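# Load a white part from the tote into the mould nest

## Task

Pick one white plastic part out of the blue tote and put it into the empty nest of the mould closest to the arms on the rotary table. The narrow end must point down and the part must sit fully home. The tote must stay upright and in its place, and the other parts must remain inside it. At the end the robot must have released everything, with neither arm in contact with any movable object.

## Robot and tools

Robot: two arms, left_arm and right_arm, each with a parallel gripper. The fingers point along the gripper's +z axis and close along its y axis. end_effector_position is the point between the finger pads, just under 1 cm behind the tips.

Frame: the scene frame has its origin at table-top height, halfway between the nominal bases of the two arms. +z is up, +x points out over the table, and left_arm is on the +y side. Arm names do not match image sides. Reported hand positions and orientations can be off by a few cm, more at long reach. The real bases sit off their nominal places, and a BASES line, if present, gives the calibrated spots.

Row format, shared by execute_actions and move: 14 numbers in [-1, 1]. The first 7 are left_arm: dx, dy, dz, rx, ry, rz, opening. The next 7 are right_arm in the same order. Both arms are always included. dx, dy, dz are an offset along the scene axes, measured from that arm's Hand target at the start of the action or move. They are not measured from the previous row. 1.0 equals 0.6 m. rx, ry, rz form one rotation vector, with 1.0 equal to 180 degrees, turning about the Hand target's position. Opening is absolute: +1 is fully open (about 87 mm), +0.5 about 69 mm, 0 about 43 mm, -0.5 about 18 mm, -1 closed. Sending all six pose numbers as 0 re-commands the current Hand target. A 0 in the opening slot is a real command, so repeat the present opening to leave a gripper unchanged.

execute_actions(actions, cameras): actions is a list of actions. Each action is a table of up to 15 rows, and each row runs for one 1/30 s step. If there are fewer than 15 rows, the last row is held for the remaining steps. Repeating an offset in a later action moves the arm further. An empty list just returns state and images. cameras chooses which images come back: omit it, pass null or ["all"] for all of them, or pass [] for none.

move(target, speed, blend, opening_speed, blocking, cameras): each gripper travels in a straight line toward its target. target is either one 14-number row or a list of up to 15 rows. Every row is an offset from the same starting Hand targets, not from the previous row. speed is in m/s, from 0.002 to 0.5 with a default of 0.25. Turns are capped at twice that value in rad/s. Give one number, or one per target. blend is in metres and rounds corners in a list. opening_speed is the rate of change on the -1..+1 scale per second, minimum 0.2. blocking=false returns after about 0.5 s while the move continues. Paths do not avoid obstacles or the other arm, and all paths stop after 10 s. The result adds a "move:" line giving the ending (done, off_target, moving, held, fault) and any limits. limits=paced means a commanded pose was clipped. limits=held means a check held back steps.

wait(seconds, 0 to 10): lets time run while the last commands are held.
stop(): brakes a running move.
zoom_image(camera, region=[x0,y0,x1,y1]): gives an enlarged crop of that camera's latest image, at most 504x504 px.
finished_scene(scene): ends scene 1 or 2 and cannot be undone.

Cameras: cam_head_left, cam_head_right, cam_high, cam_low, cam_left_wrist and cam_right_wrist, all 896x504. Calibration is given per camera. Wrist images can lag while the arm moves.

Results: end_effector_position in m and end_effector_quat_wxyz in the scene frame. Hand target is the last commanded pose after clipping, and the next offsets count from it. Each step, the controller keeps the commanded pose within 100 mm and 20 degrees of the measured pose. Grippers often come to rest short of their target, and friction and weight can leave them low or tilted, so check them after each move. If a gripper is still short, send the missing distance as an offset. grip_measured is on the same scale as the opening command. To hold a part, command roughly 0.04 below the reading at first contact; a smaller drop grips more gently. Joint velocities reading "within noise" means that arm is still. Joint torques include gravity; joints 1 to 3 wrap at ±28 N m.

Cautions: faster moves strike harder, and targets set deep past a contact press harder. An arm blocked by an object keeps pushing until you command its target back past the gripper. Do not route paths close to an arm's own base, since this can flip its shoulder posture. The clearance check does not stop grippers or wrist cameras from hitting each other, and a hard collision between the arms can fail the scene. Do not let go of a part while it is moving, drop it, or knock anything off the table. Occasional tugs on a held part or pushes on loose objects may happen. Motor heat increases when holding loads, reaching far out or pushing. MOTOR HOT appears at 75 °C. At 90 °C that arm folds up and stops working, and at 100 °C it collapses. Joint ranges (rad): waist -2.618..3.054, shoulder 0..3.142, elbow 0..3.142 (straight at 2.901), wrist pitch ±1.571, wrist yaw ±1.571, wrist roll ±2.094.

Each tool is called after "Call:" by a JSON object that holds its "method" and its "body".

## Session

Call:
{"method": "execute_actions", "body": {"actions": []}}

Call:
{"method": "zoom_image", "body": {"camera": "cam_high", "region": [150, 180, 350, 360]}}

Call:
{"method": "zoom_image", "body": {"camera": "cam_high", "region": [350, 180, 550, 350]}}

Call:
{"method": "zoom_image", "body": {"camera": "cam_low", "region": [350, 130, 550, 290]}}

Scene clock: 0.00 s.
left_arm: end_effector_position=(+0.0654, +0.1408, +0.2191) grip_measured=+1.000 end_effector_quat_wxyz=(+0.104, +0.291, +0.951, -0.007) | right_arm: end_effector_position=(+0.1959, -0.1785, +0.2076) grip_measured=+0.985 end_effector_quat_wxyz=(-0.068, +0.964, -0.251, -0.061)
Joint positions: left_arm=[-1.358 1.263 1.325 -1.52 -0.176 -0.766 1] | right_arm=[0.771 1.571 1.516 -1.467 -0.177 -1.88 0.993]
Joint velocities: within noise
Joint torques (N m): no reading
Motor temperatures (°C): left_arm=[29 32 35 28 27 29 28] | right_arm=[29 42 33 28 27 28 31]
Heat: left arm: 35 °C; right arm: 42 °C.
Hand target: left_arm +0.0659, +0.1398, +0.2209; +0.107, +0.291, +0.951, -0.011 | right_arm +0.1968, -0.1774, +0.2119; -0.075, +0.964, -0.250, -0.058
Tool commands: left_gripper/opening=+1.0 right_gripper/opening=+1.0
camera_calibration:
cam_left_wrist: T_world_to_cam=[[-0.5517, -0.833166, -0.0382358, 0.158456], [-0.663127, 0.410378, 0.625981, -0.129835], [-0.505855, 0.370709, -0.7789, 0.286384], [0, 0, 0, 1]] pos_world=[0.146192, 0.0791363, 0.310397]
cam_right_wrist: T_world_to_cam=[[0.487418, 0.865487, 0.11557, 0.0310033], [0.632847, -0.441351, 0.636172, -0.309469], [0.601606, -0.236943, -0.762843, 0.139822], [0, 0, 0, 1]] pos_world=[0.0966168, -0.130287, 0.299954]

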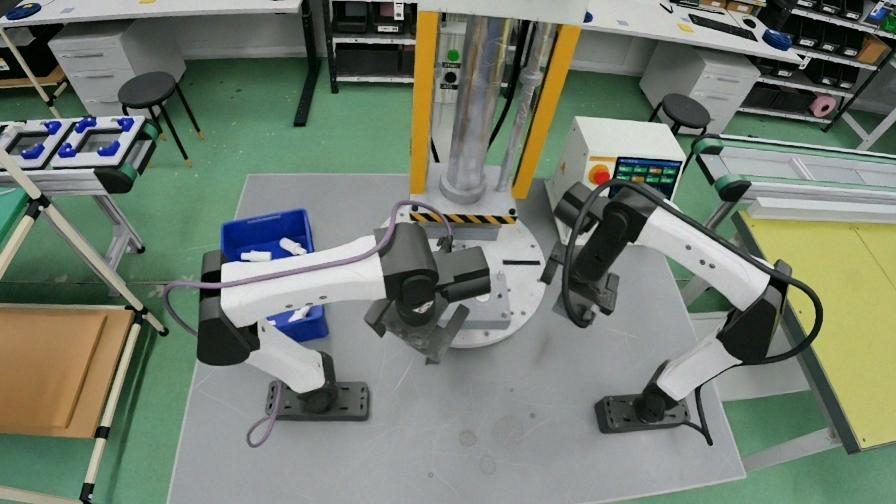

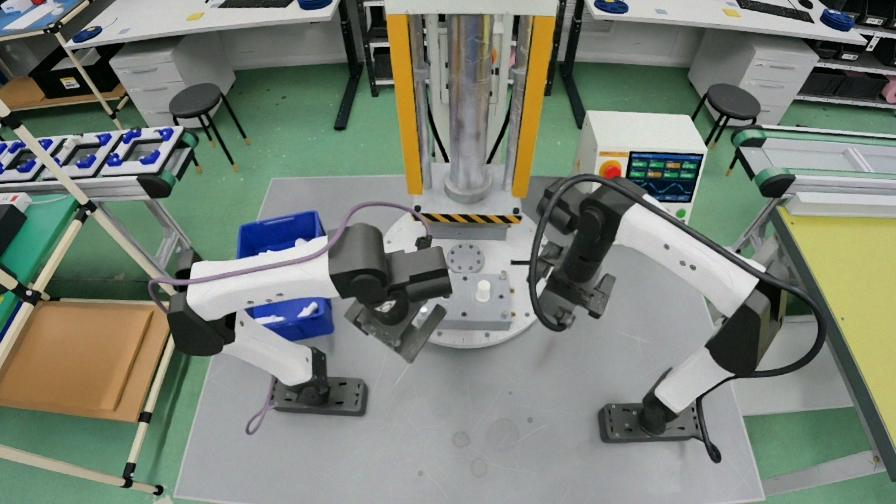

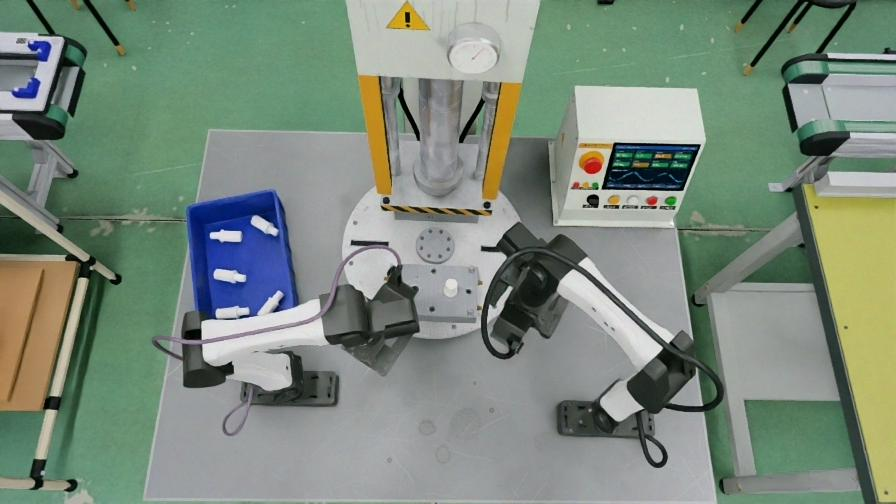

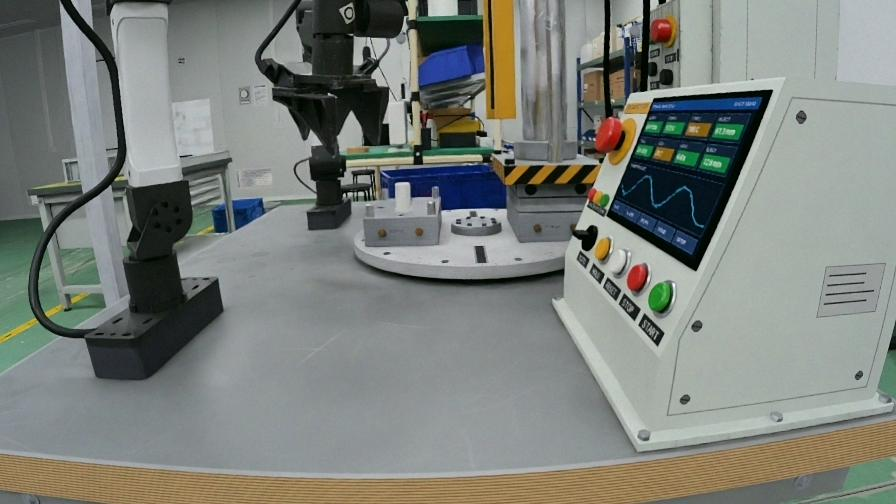

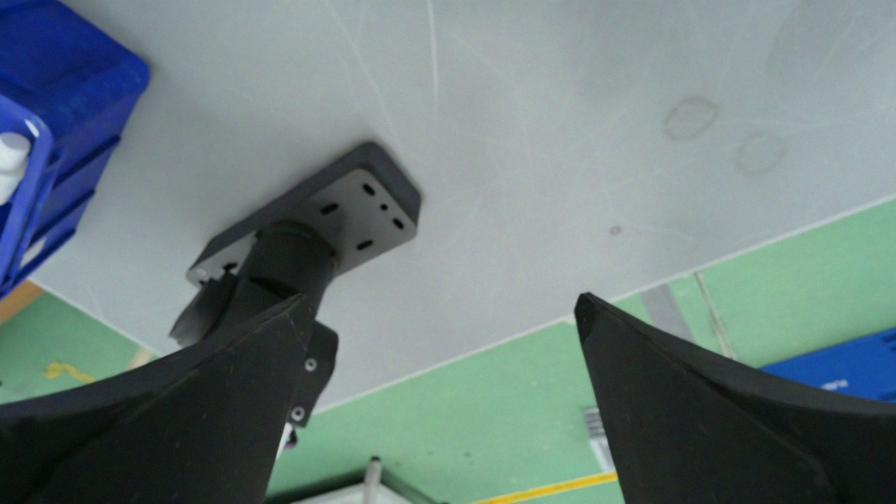

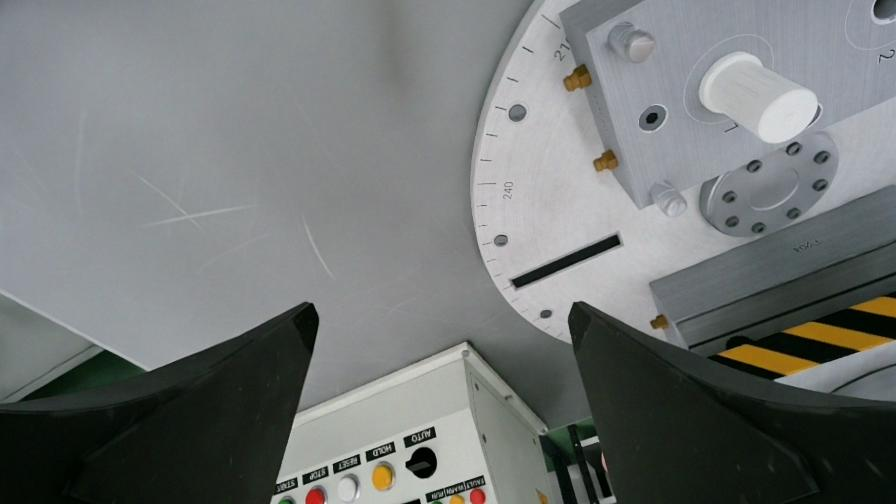

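Scaled by 2.520 from the camera's 896x504 image, which has a finer 1280x720 frame.

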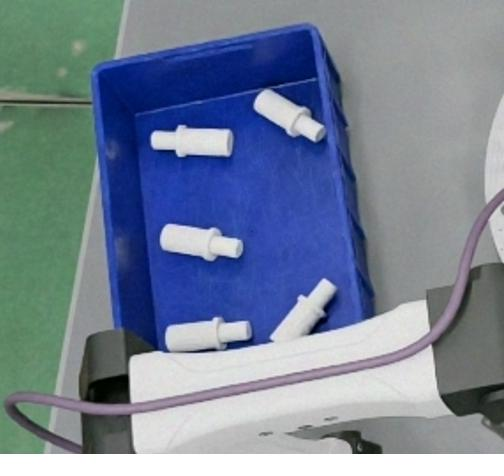

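Scaled by 2.520 from the camera's 896x504 image, which has a finer 1280x720 frame.

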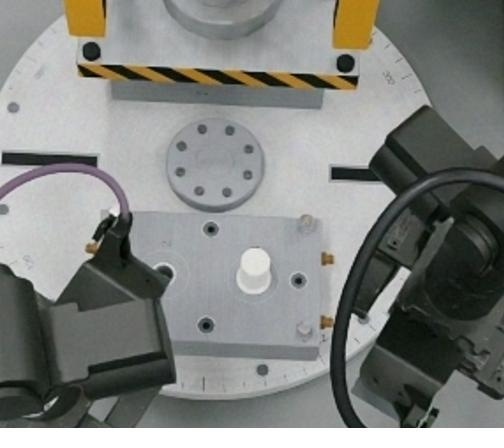

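Scaled by 2.520 from the camera's 896x504 image, which has a finer 1280x720 frame.

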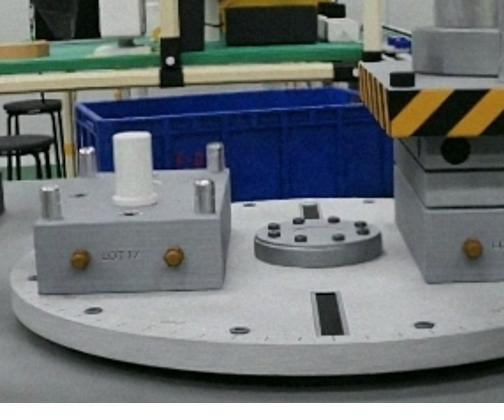

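Call:
{"method": "move", "body": {"target": [[0.22,-0.02,0.18,0.014,-0.04,0.19,0.05,0,-0.2,0.06,0,0,0,1],[0.357,0.18,0.165,0.03,-0.09,0.38,0.05,0,-0.37,0.06,0,0,0,1],[0.357,0.484,-0.1,0.048,-0.144,0.633,0.05,0,-0.37,0.06,0,0,0,1]], "speed": [0.25,0.3,0.25], "blend": [0.05,0.06,0]}}

Scene clock: 64.57 s.
left_arm: end_effector_position=(+0.2810, +0.4262, +0.1625) grip_measured=+0.050 end_effector_quat_wxyz=(+0.221, -0.624, +0.724, +0.192) | right_arm: end_effector_position=(+0.2021, -0.3958, +0.2486) grip_measured=+0.985 end_effector_quat_wxyz=(+0.005, +0.892, -0.442, +0.091)
Joint positions: left_arm=[0.202 1.422 1.167 -1.099 -0.558 -1.171 0.525] | right_arm=[0.164 1.221 1.344 -1.548 0.112 -2.089 0.993]
Joint velocities: within noise
Joint torques (N m): left_arm=[1.2 -4.97 6.43 0.8 -0.45 -0.07] | right_arm=[-0.68 -2.85 4.85 0.44 0.16 -0.09]
Motor temperatures (°C): left_arm=[29 32 40 28 27 29 28] | right_arm=[29 46 37 28 27 28 31]
Heat: left arm: 40 °C; right arm: 46 °C.
Hand target: left_arm +0.2800, +0.4303, +0.1609; +0.226, -0.629, +0.717, +0.198 | right_arm +0.1968, -0.3994, +0.2479; -0.048, +0.946, -0.319, -0.006
Off the commanded pose: left_arm 0.004 m, 1 deg | right_arm 0.006 m, 31 deg; orientation clipped.
joint sent to its limit (right arm) — joint 4 (wrist pitch), lower limit; joint 6 (wrist roll), lower limit. The joint targets are off in orientation, not in position.
move: off_target (right_arm); limits=paced
camera_calibration:
cam_left_wrist: T_world_to_cam=[[0.98925, -0.146076, 0.00685348, -0.220159], [-0.142061, -0.948826, 0.282044, 0.420237], [-0.0346971, -0.279985, -0.959377, 0.419845], [0, 0, 0, 1]] pos_world=[0.292059, 0.484122, 0.285774]
cam_right_wrist: T_world_to_cam=[[0.783586, 0.615521, 0.0844193, 0.0602271], [0.267657, -0.457072, 0.848201, -0.420554], [0.560671, -0.642043, -0.522904, -0.0958404], [0, 0, 0, 1]] pos_world=[0.119106, -0.290828, 0.301515]

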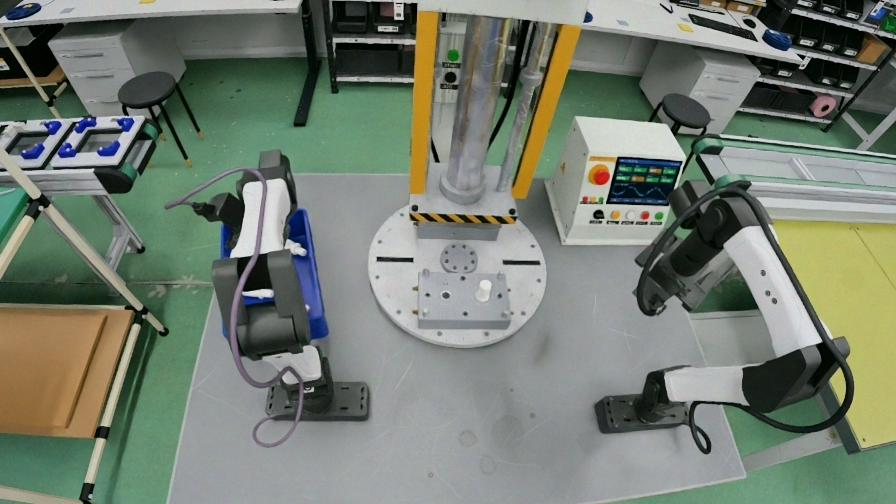

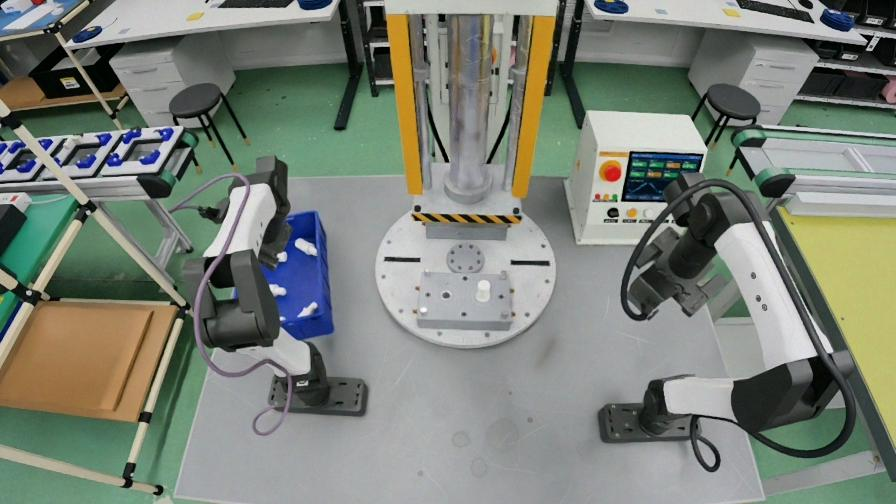

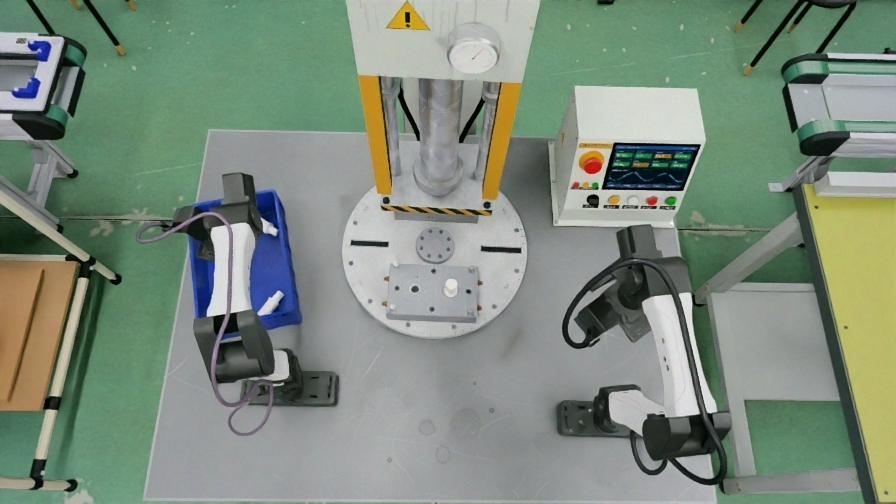

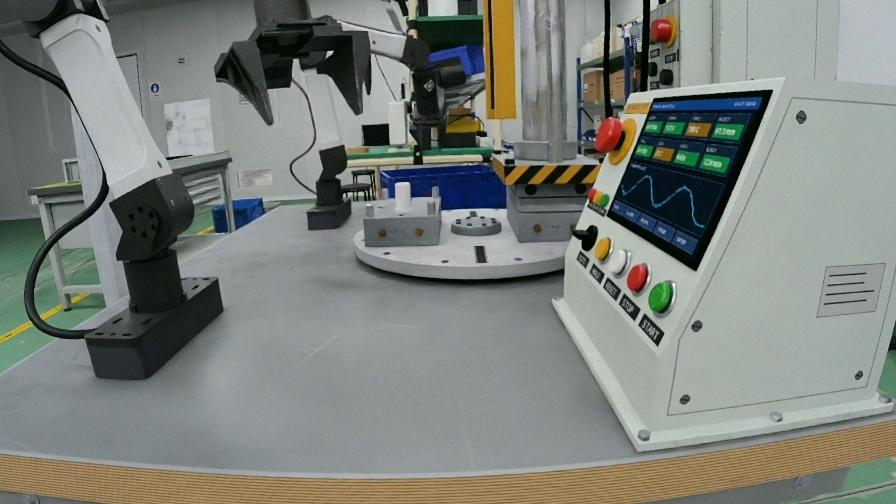

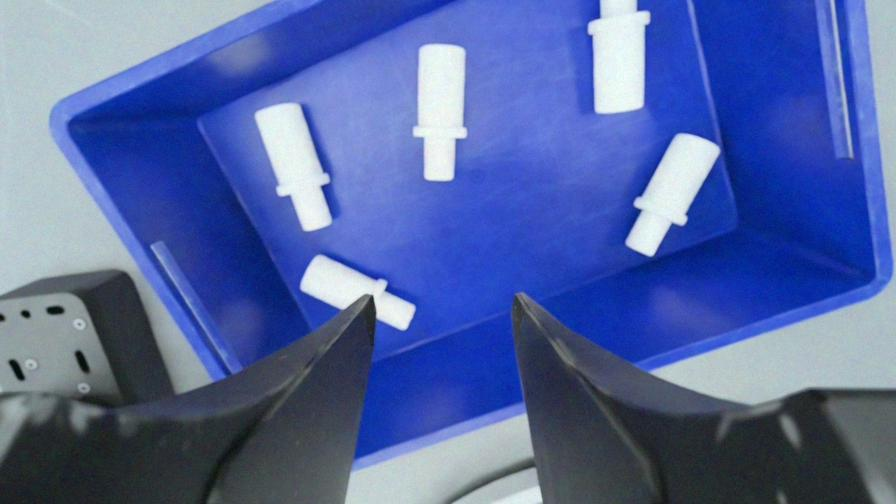

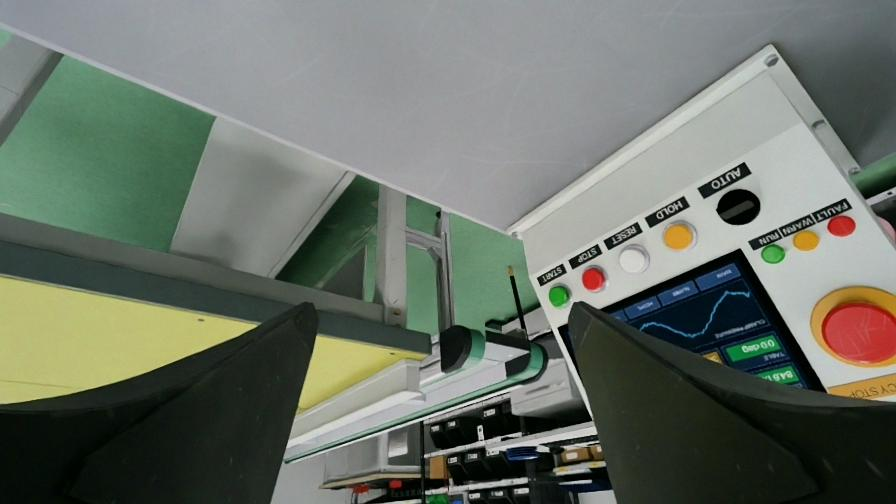

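Call:
{"method": "move", "body": {"target": [[0.008,0.041,-0.125,0,0,-0.0139,0.05,0,0,0,0,0,0,1],[0.0225,0.117,-0.24,0,0,-0.0139,0.05,0,0,0,0,0,0,1]], "speed": [0.2,0.1], "blend": [0.02,0], "cameras": ["cam_high","cam_left_wrist","cam_head_right"]}}

Scene clock: 79.57 s.
left_arm: end_effector_position=(+0.2965, +0.5013, +0.0242) grip_measured=+0.050 end_effector_quat_wxyz=(+0.238, -0.614, +0.727, +0.195) | right_arm: end_effector_position=(+0.2021, -0.3959, +0.2487) grip_measured=+0.985 end_effector_quat_wxyz=(+0.005, +0.892, -0.442, +0.092)
Joint positions: left_arm=[0.443 1.683 0.81 -0.304 -0.499 -0.871 0.525] | right_arm=[0.164 1.221 1.344 -1.548 0.112 -2.089 0.993]
Joint velocities: within noise
Joint torques (N m): left_arm=[1.29 -5.03 5.85 1.15 -0.12 0.09] | right_arm=[-0.66 -3.1 4.83 0.41 0.12 -0.1]
Motor temperatures (°C): left_arm=[29 33 40 28 27 29 28] | right_arm=[29 45 37 28 27 28 31]
Heat: left arm: 40 °C; right arm: 45 °C.
Hand target: left_arm +0.2936, +0.5005, +0.0169; +0.230, -0.613, +0.731, +0.193 | right_arm +0.1968, -0.3994, +0.2479; -0.048, +0.946, -0.319, -0.006
Off the commanded pose: left_arm 0.008 m, 1 deg | right_arm 0.006 m, 20 deg; orientation clipped.
joint sent to its limit (right arm) — joint 4 (wrist pitch), lower limit; joint 6 (wrist roll), lower limit. The joint targets are off in orientation, not in position.
move: off_target (right_arm); limits=paced
camera_calibration:
cam_left_wrist: T_world_to_cam=[[0.985475, -0.168724, 0.0192877, -0.211363], [-0.168094, -0.952964, 0.252199, 0.543186], [-0.0241716, -0.251778, -0.967483, 0.291666], [0, 0, 0, 1]] pos_world=[0.306649, 0.555409, 0.149268]
Images, in order (width x height): cam_head_right 896x504, cam_high 896x504, cam_left_wrist 896x504.

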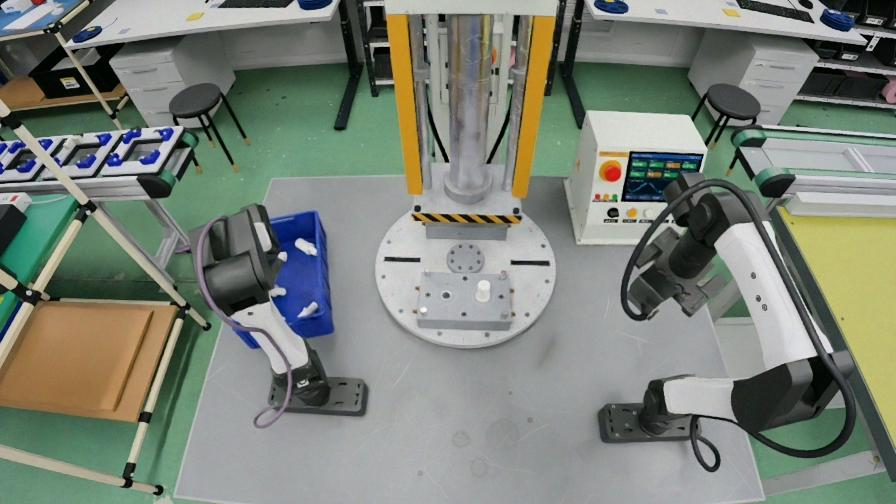

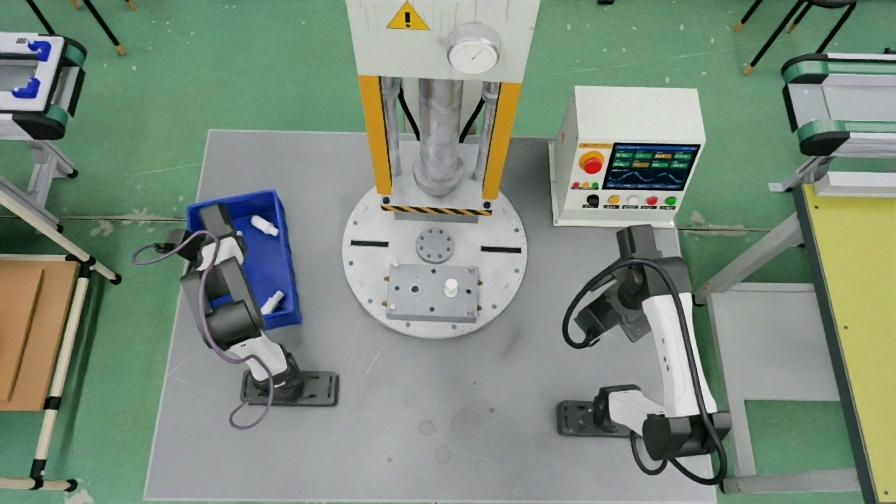

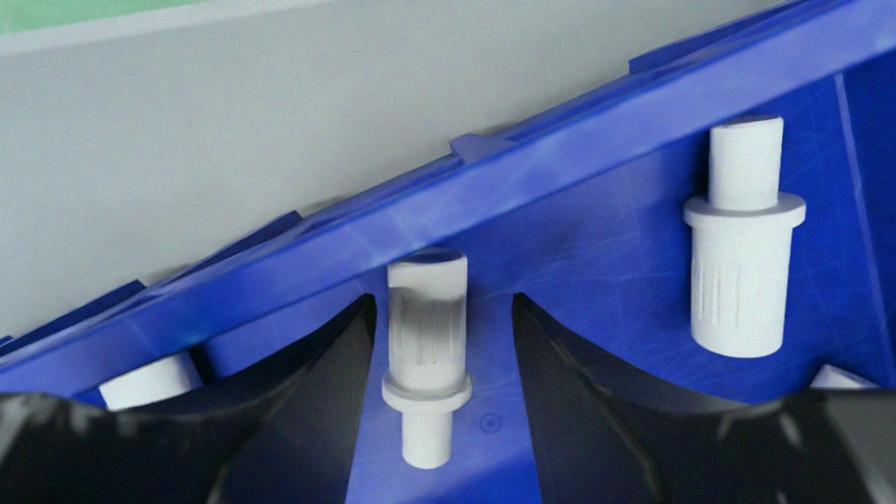

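Call:
{"method": "move", "body": {"target": [-0.0095,0.0,-0.009,0,0,0,0.05,0,0,0,0,0,0,1], "speed": 0.1, "cameras": ["cam_left_wrist"]}}

Call:
{"method": "move", "body": {"target": [0,0,0,0,0,0,-0.45,0,0,0,0,0,0,1], "opening_speed": 0.5, "cameras": ["cam_left_wrist"]}}

Scene clock: 85.93 s.
left_arm: end_effector_position=(+0.2909, +0.5002, +0.0178) grip_measured=+0.050 end_effector_quat_wxyz=(+0.236, -0.613, +0.728, +0.195) | right_arm: end_effector_position=(+0.2021, -0.3959, +0.2487) grip_measured=+0.985 end_effector_quat_wxyz=(+0.005, +0.892, -0.442, +0.092)
Joint positions: left_arm=[0.448 1.683 0.779 -0.275 -0.496 -0.864 0.525] | right_arm=[0.164 1.221 1.344 -1.548 0.112 -2.089 0.993]
Joint velocities: within noise
Joint torques (N m): left_arm=[1.5 -5.16 5.56 1.15 -0.13 0.11] | right_arm=[-0.59 -3.18 4.82 0.43 0.13 -0.06]
Motor temperatures (°C): left_arm=[29 33 39 29 27 29 28] | right_arm=[29 44 37 28 27 28 31]
Heat: left arm: 39 °C; right arm: 44 °C.
Hand target: left_arm +0.2879, +0.5004, +0.0115; +0.230, -0.613, +0.731, +0.193 | right_arm +0.1968, -0.3994, +0.2479; -0.048, +0.946, -0.319, -0.006
Off the commanded pose: left_arm 0.007 m, 1 deg | right_arm 0.006 m, 20 deg; orientation clipped.
joint sent to its limit (right arm) — joint 4 (wrist pitch), lower limit; joint 6 (wrist roll), lower limit. The joint targets are off in orientation, not in position.
move: off_target (right_arm); limits=paced
camera_calibration:
cam_left_wrist: T_world_to_cam=[[0.985211, -0.170674, 0.0151749, -0.204807], [-0.168855, -0.952016, 0.255253, 0.54254], [-0.0291185, -0.254041, -0.966755, 0.287629], [0, 0, 0, 1]] pos_world=[0.301764, 0.554621, 0.14269]
Images, in order (width x height): cam_left_wrist 896x504.

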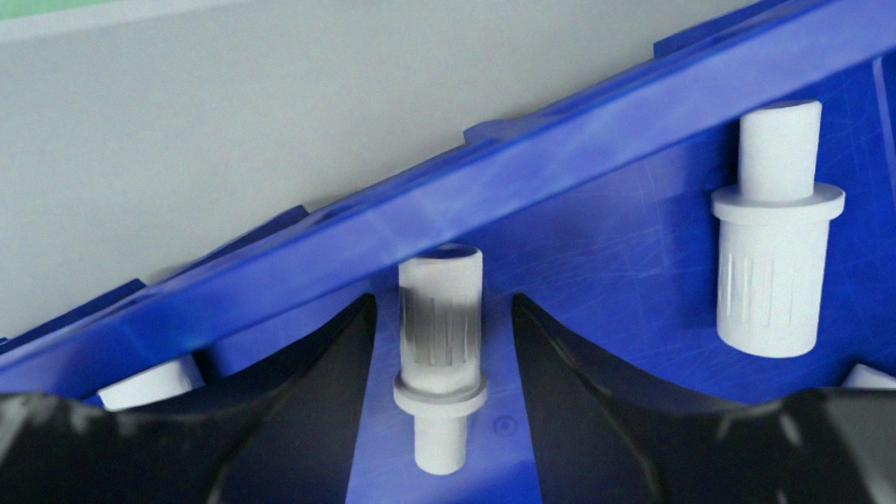

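Scene clock: 87.13 s.
left_arm: end_effector_position=(+0.2918, +0.5006, +0.0181) grip_measured=-0.346 end_effector_quat_wxyz=(+0.238, -0.613, +0.728, +0.195) | right_arm: end_effector_position=(+0.2021, -0.3959, +0.2487) grip_measured=+0.985 end_effector_quat_wxyz=(+0.005, +0.892, -0.442, +0.092)
Joint positions: left_arm=[0.448 1.683 0.779 -0.27 -0.496 -0.862 0.327] | right_arm=[0.164 1.221 1.344 -1.548 0.112 -2.089 0.993]
Joint velocities: within noise
Joint torques (N m): left_arm=[1.5 -5.2 5.55 1.13 -0.11 0.09] | right_arm=[-0.65 -2.91 4.82 0.43 0.12 -0.09]
Motor temperatures (°C): left_arm=[29 33 39 29 27 29 28] | right_arm=[29 44 37 28 27 28 31]
Heat: left arm: 39 °C; right arm: 44 °C.
Hand target: left_arm +0.2879, +0.5004, +0.0115; +0.230, -0.613, +0.731, +0.193 | right_arm +0.1968, -0.3994, +0.2479; -0.048, +0.946, -0.319, -0.006
Off the commanded pose: left_arm 0.008 m, 1 deg | right_arm 0.006 m, 20 deg; orientation clipped.
joint sent to its limit (right arm) — joint 4 (wrist pitch), lower limit; joint 6 (wrist roll), lower limit. The joint targets are off in orientation, not in position.
move: off_target (right_arm); limits=paced
camera_calibration:
cam_left_wrist: T_world_to_cam=[[0.984873, -0.172371, 0.0177064, -0.204683], [-0.171196, -0.952148, 0.253194, 0.543759], [-0.0267842, -0.252395, -0.967254, 0.286512], [0, 0, 0, 1]] pos_world=[0.30235, 0.554771, 0.143078]
Images, in order (width x height): cam_left_wrist 896x504.

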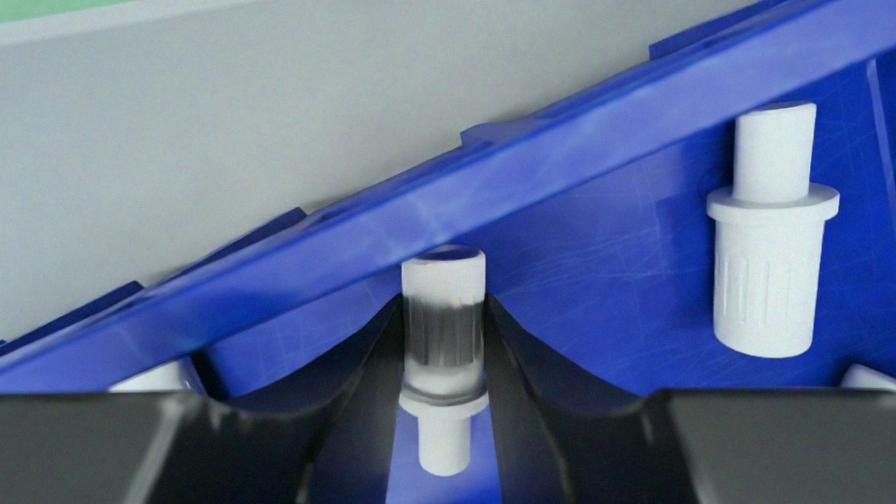

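Call:
{"method": "move", "body": {"target": [[0,-0.01,0.35,0,0,0,-0.45,0,0,0,0,0,0,1],[-0.013,-0.5,0.38,0,0,-0.5,-0.45,0,0,0,0,0,0,1],[-0.313,-0.809,0.18,-0.023,-0.082,0.964,-0.45,0,0,0,0,0,0,1]], "speed": [0.15,0.3,0.3], "blend": [0.04,0.05,0]}}

Scene clock: 110.97 s.
left_arm: end_effector_position=(+0.1006, +0.0267, +0.1151) grip_measured=-0.346 end_effector_quat_wxyz=(+0.124, +0.776, +0.597, -0.159) | right_arm: end_effector_position=(+0.2021, -0.3959, +0.2487) grip_measured=+0.985 end_effector_quat_wxyz=(+0.005, +0.892, -0.442, +0.092)
Joint positions: left_arm=[-1.258 1.489 1.061 -0.793 0.208 0.524 0.327] | right_arm=[0.164 1.221 1.344 -1.548 0.112 -2.089 0.993]
Joint velocities: within noise
Joint torques (N m): left_arm=[0.31 -4.31 10.41 1.11 0.45 0.09] | right_arm=[-0.54 -3 4.83 0.44 0.13 -0.11]
Motor temperatures (°C): left_arm=[29 34 39 30 27 29 29] | right_arm=[29 43 37 28 27 28 31]
Heat: left arm: 39 °C; right arm: 43 °C.
Hand target: left_arm +0.1001, +0.0151, +0.1195; +0.133, +0.780, +0.588, -0.169 | right_arm +0.1968, -0.3994, +0.2479; -0.048, +0.946, -0.319, -0.006
Off the commanded pose: left_arm 0.013 m, 2 deg | right_arm 0.006 m, 20 deg; orientation clipped.
joint sent to its limit (right arm) — joint 4 (wrist pitch), lower limit; joint 6 (wrist roll), lower limit. The joint targets are off in orientation, not in position.
move: off_target (left_arm, right_arm); limits=paced
camera_calibration:
cam_left_wrist: T_world_to_cam=[[-0.967361, 0.253326, 0.00624243, 0.0865557], [0.228066, 0.859633, 0.457184, -0.0768225], [0.110451, 0.443686, -0.88935, 0.214231], [0, 0, 0, 1]] pos_world=[0.0775893, -0.0509387, 0.225108]
cam_right_wrist: T_world_to_cam=[[0.783616, 0.615509, 0.0842307, 0.0602967], [0.267587, -0.45677, 0.848386, -0.420515], [0.560663, -0.64227, -0.522634, -0.0960295], [0, 0, 0, 1]] pos_world=[0.119115, -0.290869, 0.301492]

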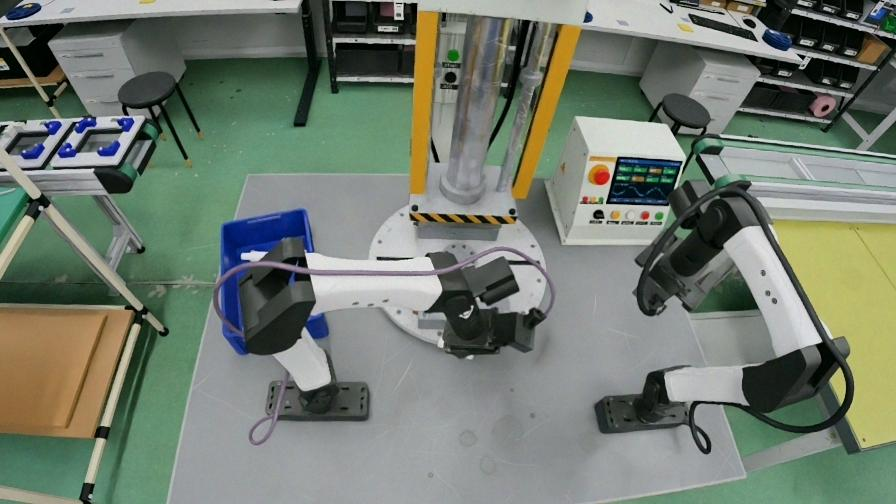

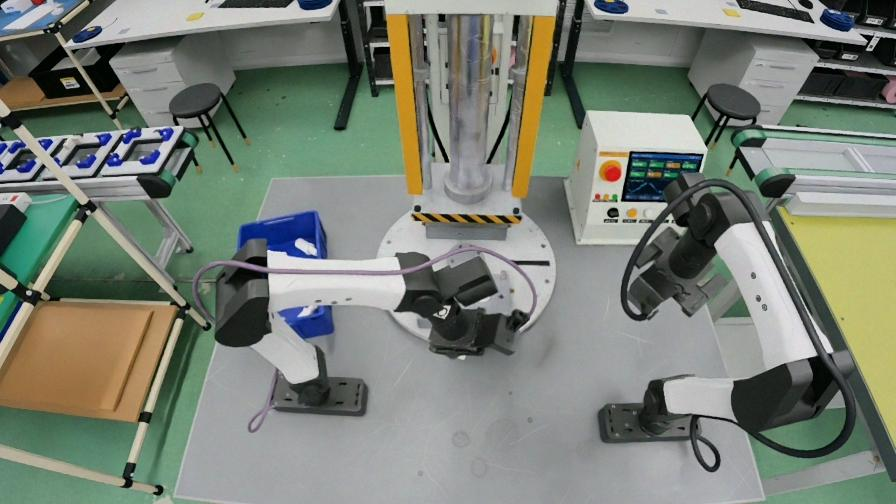

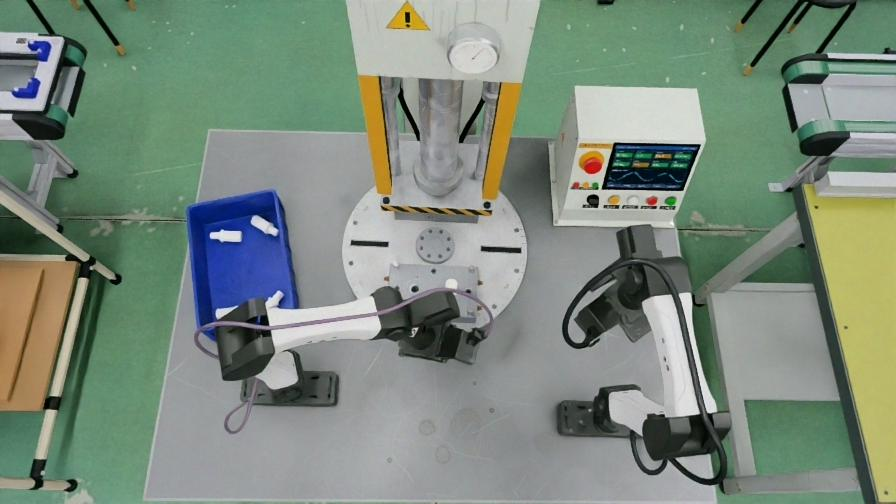

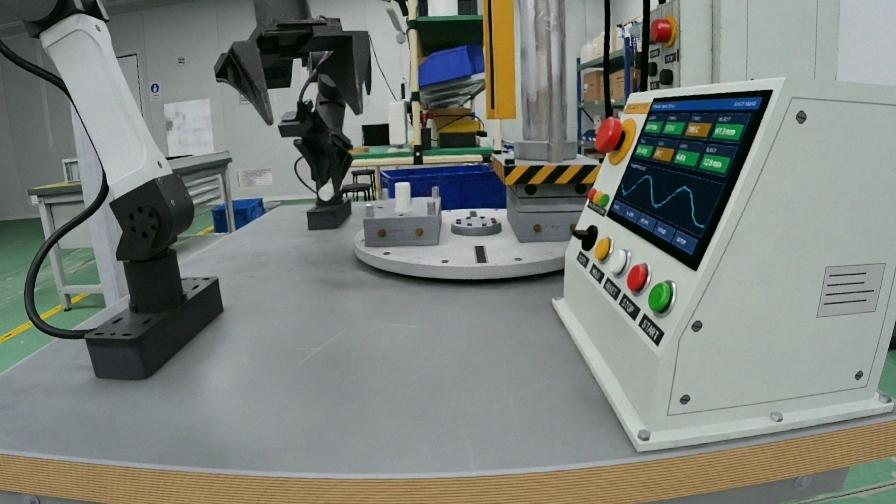

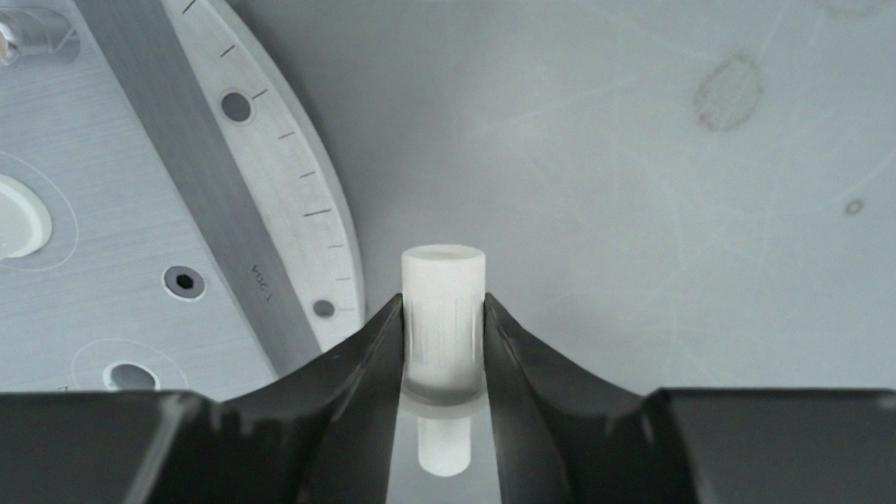

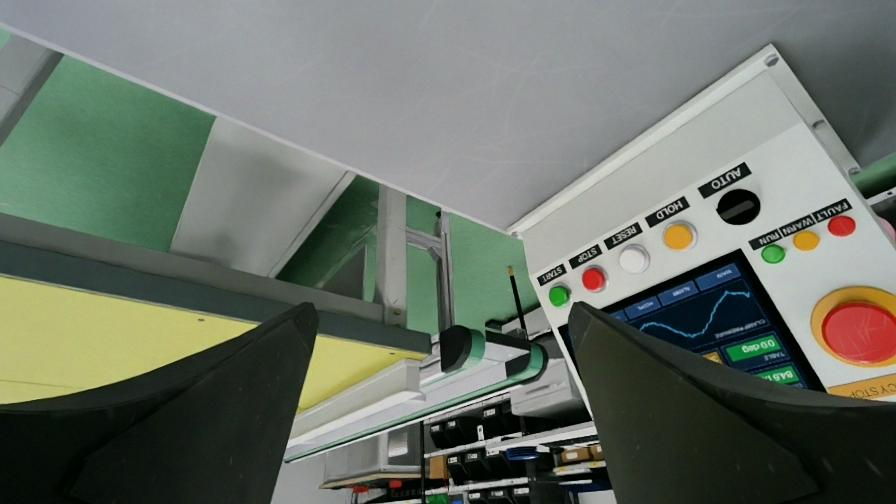

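Call:
{"method": "move", "body": {"target": [[-0.003,-0.008,-0.12,-0.0534,0.0153,0,-0.45,0,0,0,0,0,0,1],[-0.003,-0.008,-0.18,-0.0534,0.0153,0,-0.45,0,0,0,0,0,0,1]], "speed": [0.12,0.05], "blend": [0.015,0], "cameras": ["cam_low","cam_left_wrist"]}}

Call:
{"method": "zoom_image", "body": {"camera": "cam_low", "region": [260, 170, 400, 280]}}

Scene clock: 120.57 s.
left_arm: end_effector_position=(+0.0989, +0.0086, +0.0166) grip_measured=-0.346 end_effector_quat_wxyz=(+0.189, +0.762, +0.574, -0.232) | right_arm: end_effector_position=(+0.2021, -0.3959, +0.2487) grip_measured=+0.985 end_effector_quat_wxyz=(+0.005, +0.892, -0.442, +0.092)
Joint positions: left_arm=[-1.219 1.597 0.662 -0.109 0.319 0.532 0.327] | right_arm=[0.164 1.221 1.344 -1.548 0.112 -2.089 0.993]
Joint velocities: within noise
Joint torques (N m): left_arm=[1.33 -4.42 5.89 1.4 0.47 0.05] | right_arm=[-0.44 -3.02 4.77 0.42 0.11 -0.06]
Motor temperatures (°C): left_arm=[29 34 41 30 27 29 29] | right_arm=[29 43 37 28 27 28 31]
Heat: left arm: 41 °C; right arm: 43 °C.
Hand target: left_arm +0.0983, +0.0103, +0.0115; +0.184, +0.762, +0.574, -0.237 | right_arm +0.1968, -0.3994, +0.2479; -0.048, +0.946, -0.319, -0.006
Off the commanded pose: left_arm 0.005 m, 1 deg | right_arm 0.006 m, 20 deg; orientation clipped.
joint sent to its limit (right arm) — joint 4 (wrist pitch), lower limit; joint 6 (wrist roll), lower limit. The joint targets are off in orientation, not in position.
move: off_target (right_arm); limits=paced
camera_calibration:
cam_left_wrist: T_world_to_cam=[[-0.963304, 0.268203, -0.010599, 0.0898272], [0.255542, 0.928479, 0.26949, -0.016048], [0.0821192, 0.256892, -0.962945, 0.140505], [0, 0, 0, 1]] pos_world=[0.0790937, -0.0452863, 0.140575]
Images, in order (width x height): cam_low 896x504, cam_left_wrist 896x504.

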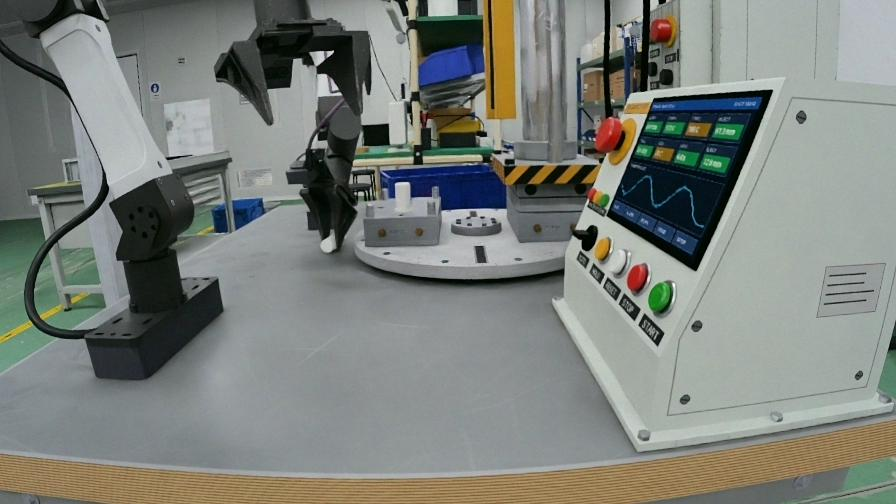

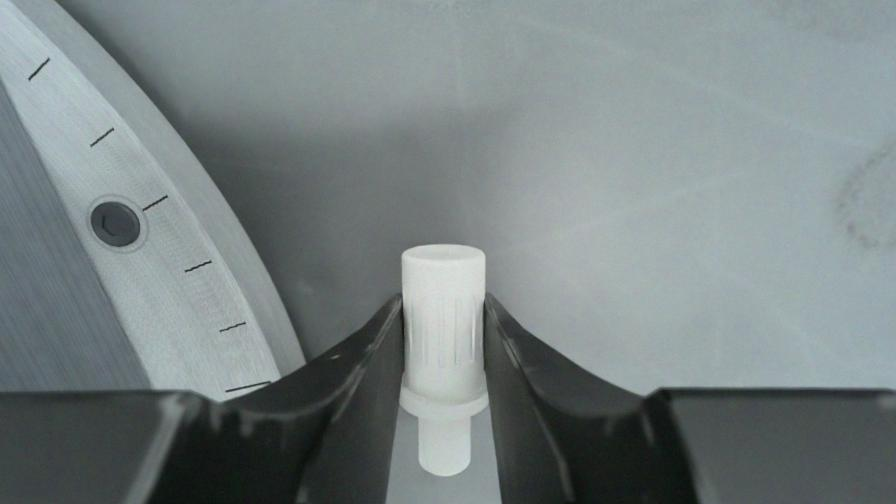

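Scaled by 3.600 from the camera's 896x504 image, which has a finer 1280x720 frame.

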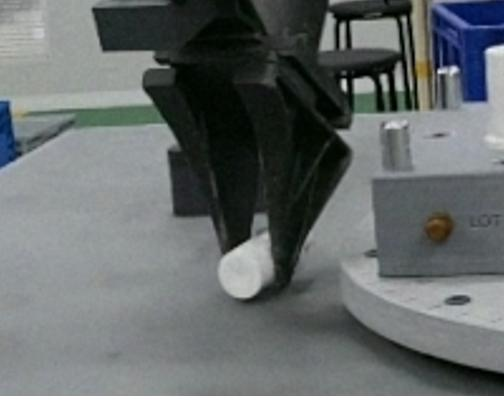

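Call:
{"method": "move", "body": {"target": [0,0,-0.009,0,0,0,-0.45,0,0,0,0,0,0,1], "speed": 0.03, "cameras": []}}

Call:
{"method": "move", "body": {"target": [0,0,0.008,0,0,0,0.1,0,0,0,0,0,0,1], "opening_speed": 0.4, "cameras": ["cam_left_wrist"]}}

Scene clock: 126.30 s.
left_arm: end_effector_position=(+0.0995, +0.0062, +0.0137) grip_measured=-0.346 end_effector_quat_wxyz=(+0.193, +0.762, +0.573, -0.234) | right_arm: end_effector_position=(+0.2021, -0.3959, +0.2487) grip_measured=+0.985 end_effector_quat_wxyz=(+0.005, +0.892, -0.442, +0.092)
Joint positions: left_arm=[-1.219 1.611 0.656 -0.08 0.321 0.532 0.327] | right_arm=[0.164 1.221 1.344 -1.548 0.112 -2.089 0.993]
Joint velocities: within noise
Joint torques (N m): left_arm=[1.35 -4.27 5.44 1.34 0.46 0.05] | right_arm=[-0.62 -3.03 4.79 0.42 0.15 -0.08]
Motor temperatures (°C): left_arm=[29 34 40 30 27 29 29] | right_arm=[29 43 37 28 27 28 31]
Heat: left arm: 40 °C; right arm: 43 °C.
Hand target: left_arm +0.0984, +0.0102, +0.0061; +0.184, +0.762, +0.574, -0.237 | right_arm +0.1968, -0.3994, +0.2479; -0.048, +0.946, -0.319, -0.006
Off the commanded pose: left_arm 0.009 m, 1 deg | right_arm 0.006 m, 20 deg; orientation clipped.
joint sent to its limit (right arm) — joint 4 (wrist pitch), lower limit; joint 6 (wrist roll), lower limit. The joint targets are off in orientation, not in position.
move: off_target (right_arm); limits=paced
No camera images: "cameras" was empty.

Scene clock: 127.90 s.
left_arm: end_effector_position=(+0.0995, +0.0062, +0.0137) grip_measured=+0.100 end_effector_quat_wxyz=(+0.193, +0.762, +0.573, -0.234) | right_arm: end_effector_position=(+0.2021, -0.3959, +0.2487) grip_measured=+0.985 end_effector_quat_wxyz=(+0.005, +0.892, -0.442, +0.092)
Joint positions: left_arm=[-1.219 1.611 0.656 -0.08 0.321 0.532 0.55] | right_arm=[0.164 1.221 1.344 -1.548 0.112 -2.089 0.993]
Joint velocities: within noise
Joint torques (N m): left_arm=[1.31 -5.29 6.28 1.15 0.45 0.06] | right_arm=[-0.7 -2.97 4.86 0.43 0.13 -0.09]
Motor temperatures (°C): left_arm=[29 34 40 30 27 29 29] | right_arm=[29 43 37 28 27 28 31]
Heat: left arm: 40 °C; right arm: 43 °C.
Hand target: left_arm +0.0984, +0.0102, +0.0109; +0.184, +0.762, +0.574, -0.237 | right_arm +0.1968, -0.3994, +0.2479; -0.048, +0.946, -0.319, -0.006
Off the commanded pose: left_arm 0.005 m, 1 deg | right_arm 0.006 m, 20 deg; orientation clipped.
joint sent to its limit (right arm) — joint 4 (wrist pitch), lower limit; joint 6 (wrist roll), lower limit. The joint targets are off in orientation, not in position.
move: off_target (right_arm); limits=paced
camera_calibration:
cam_left_wrist: T_world_to_cam=[[-0.963074, 0.268833, -0.0147753, 0.0910636], [0.255781, 0.93069, 0.26152, -0.0130328], [0.0840563, 0.248083, -0.965085, 0.138144], [0, 0, 0, 1]] pos_world=[0.0794226, -0.0466226, 0.138075]
Images, in order (width x height): cam_left_wrist 896x504.

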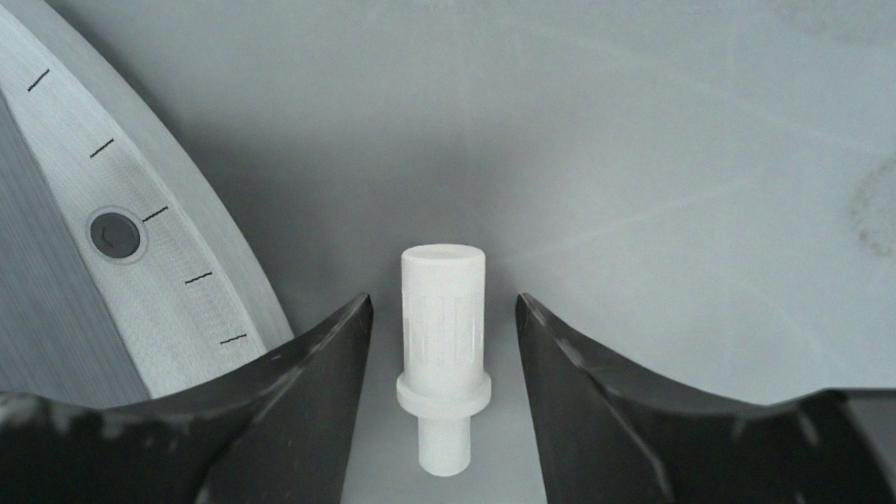

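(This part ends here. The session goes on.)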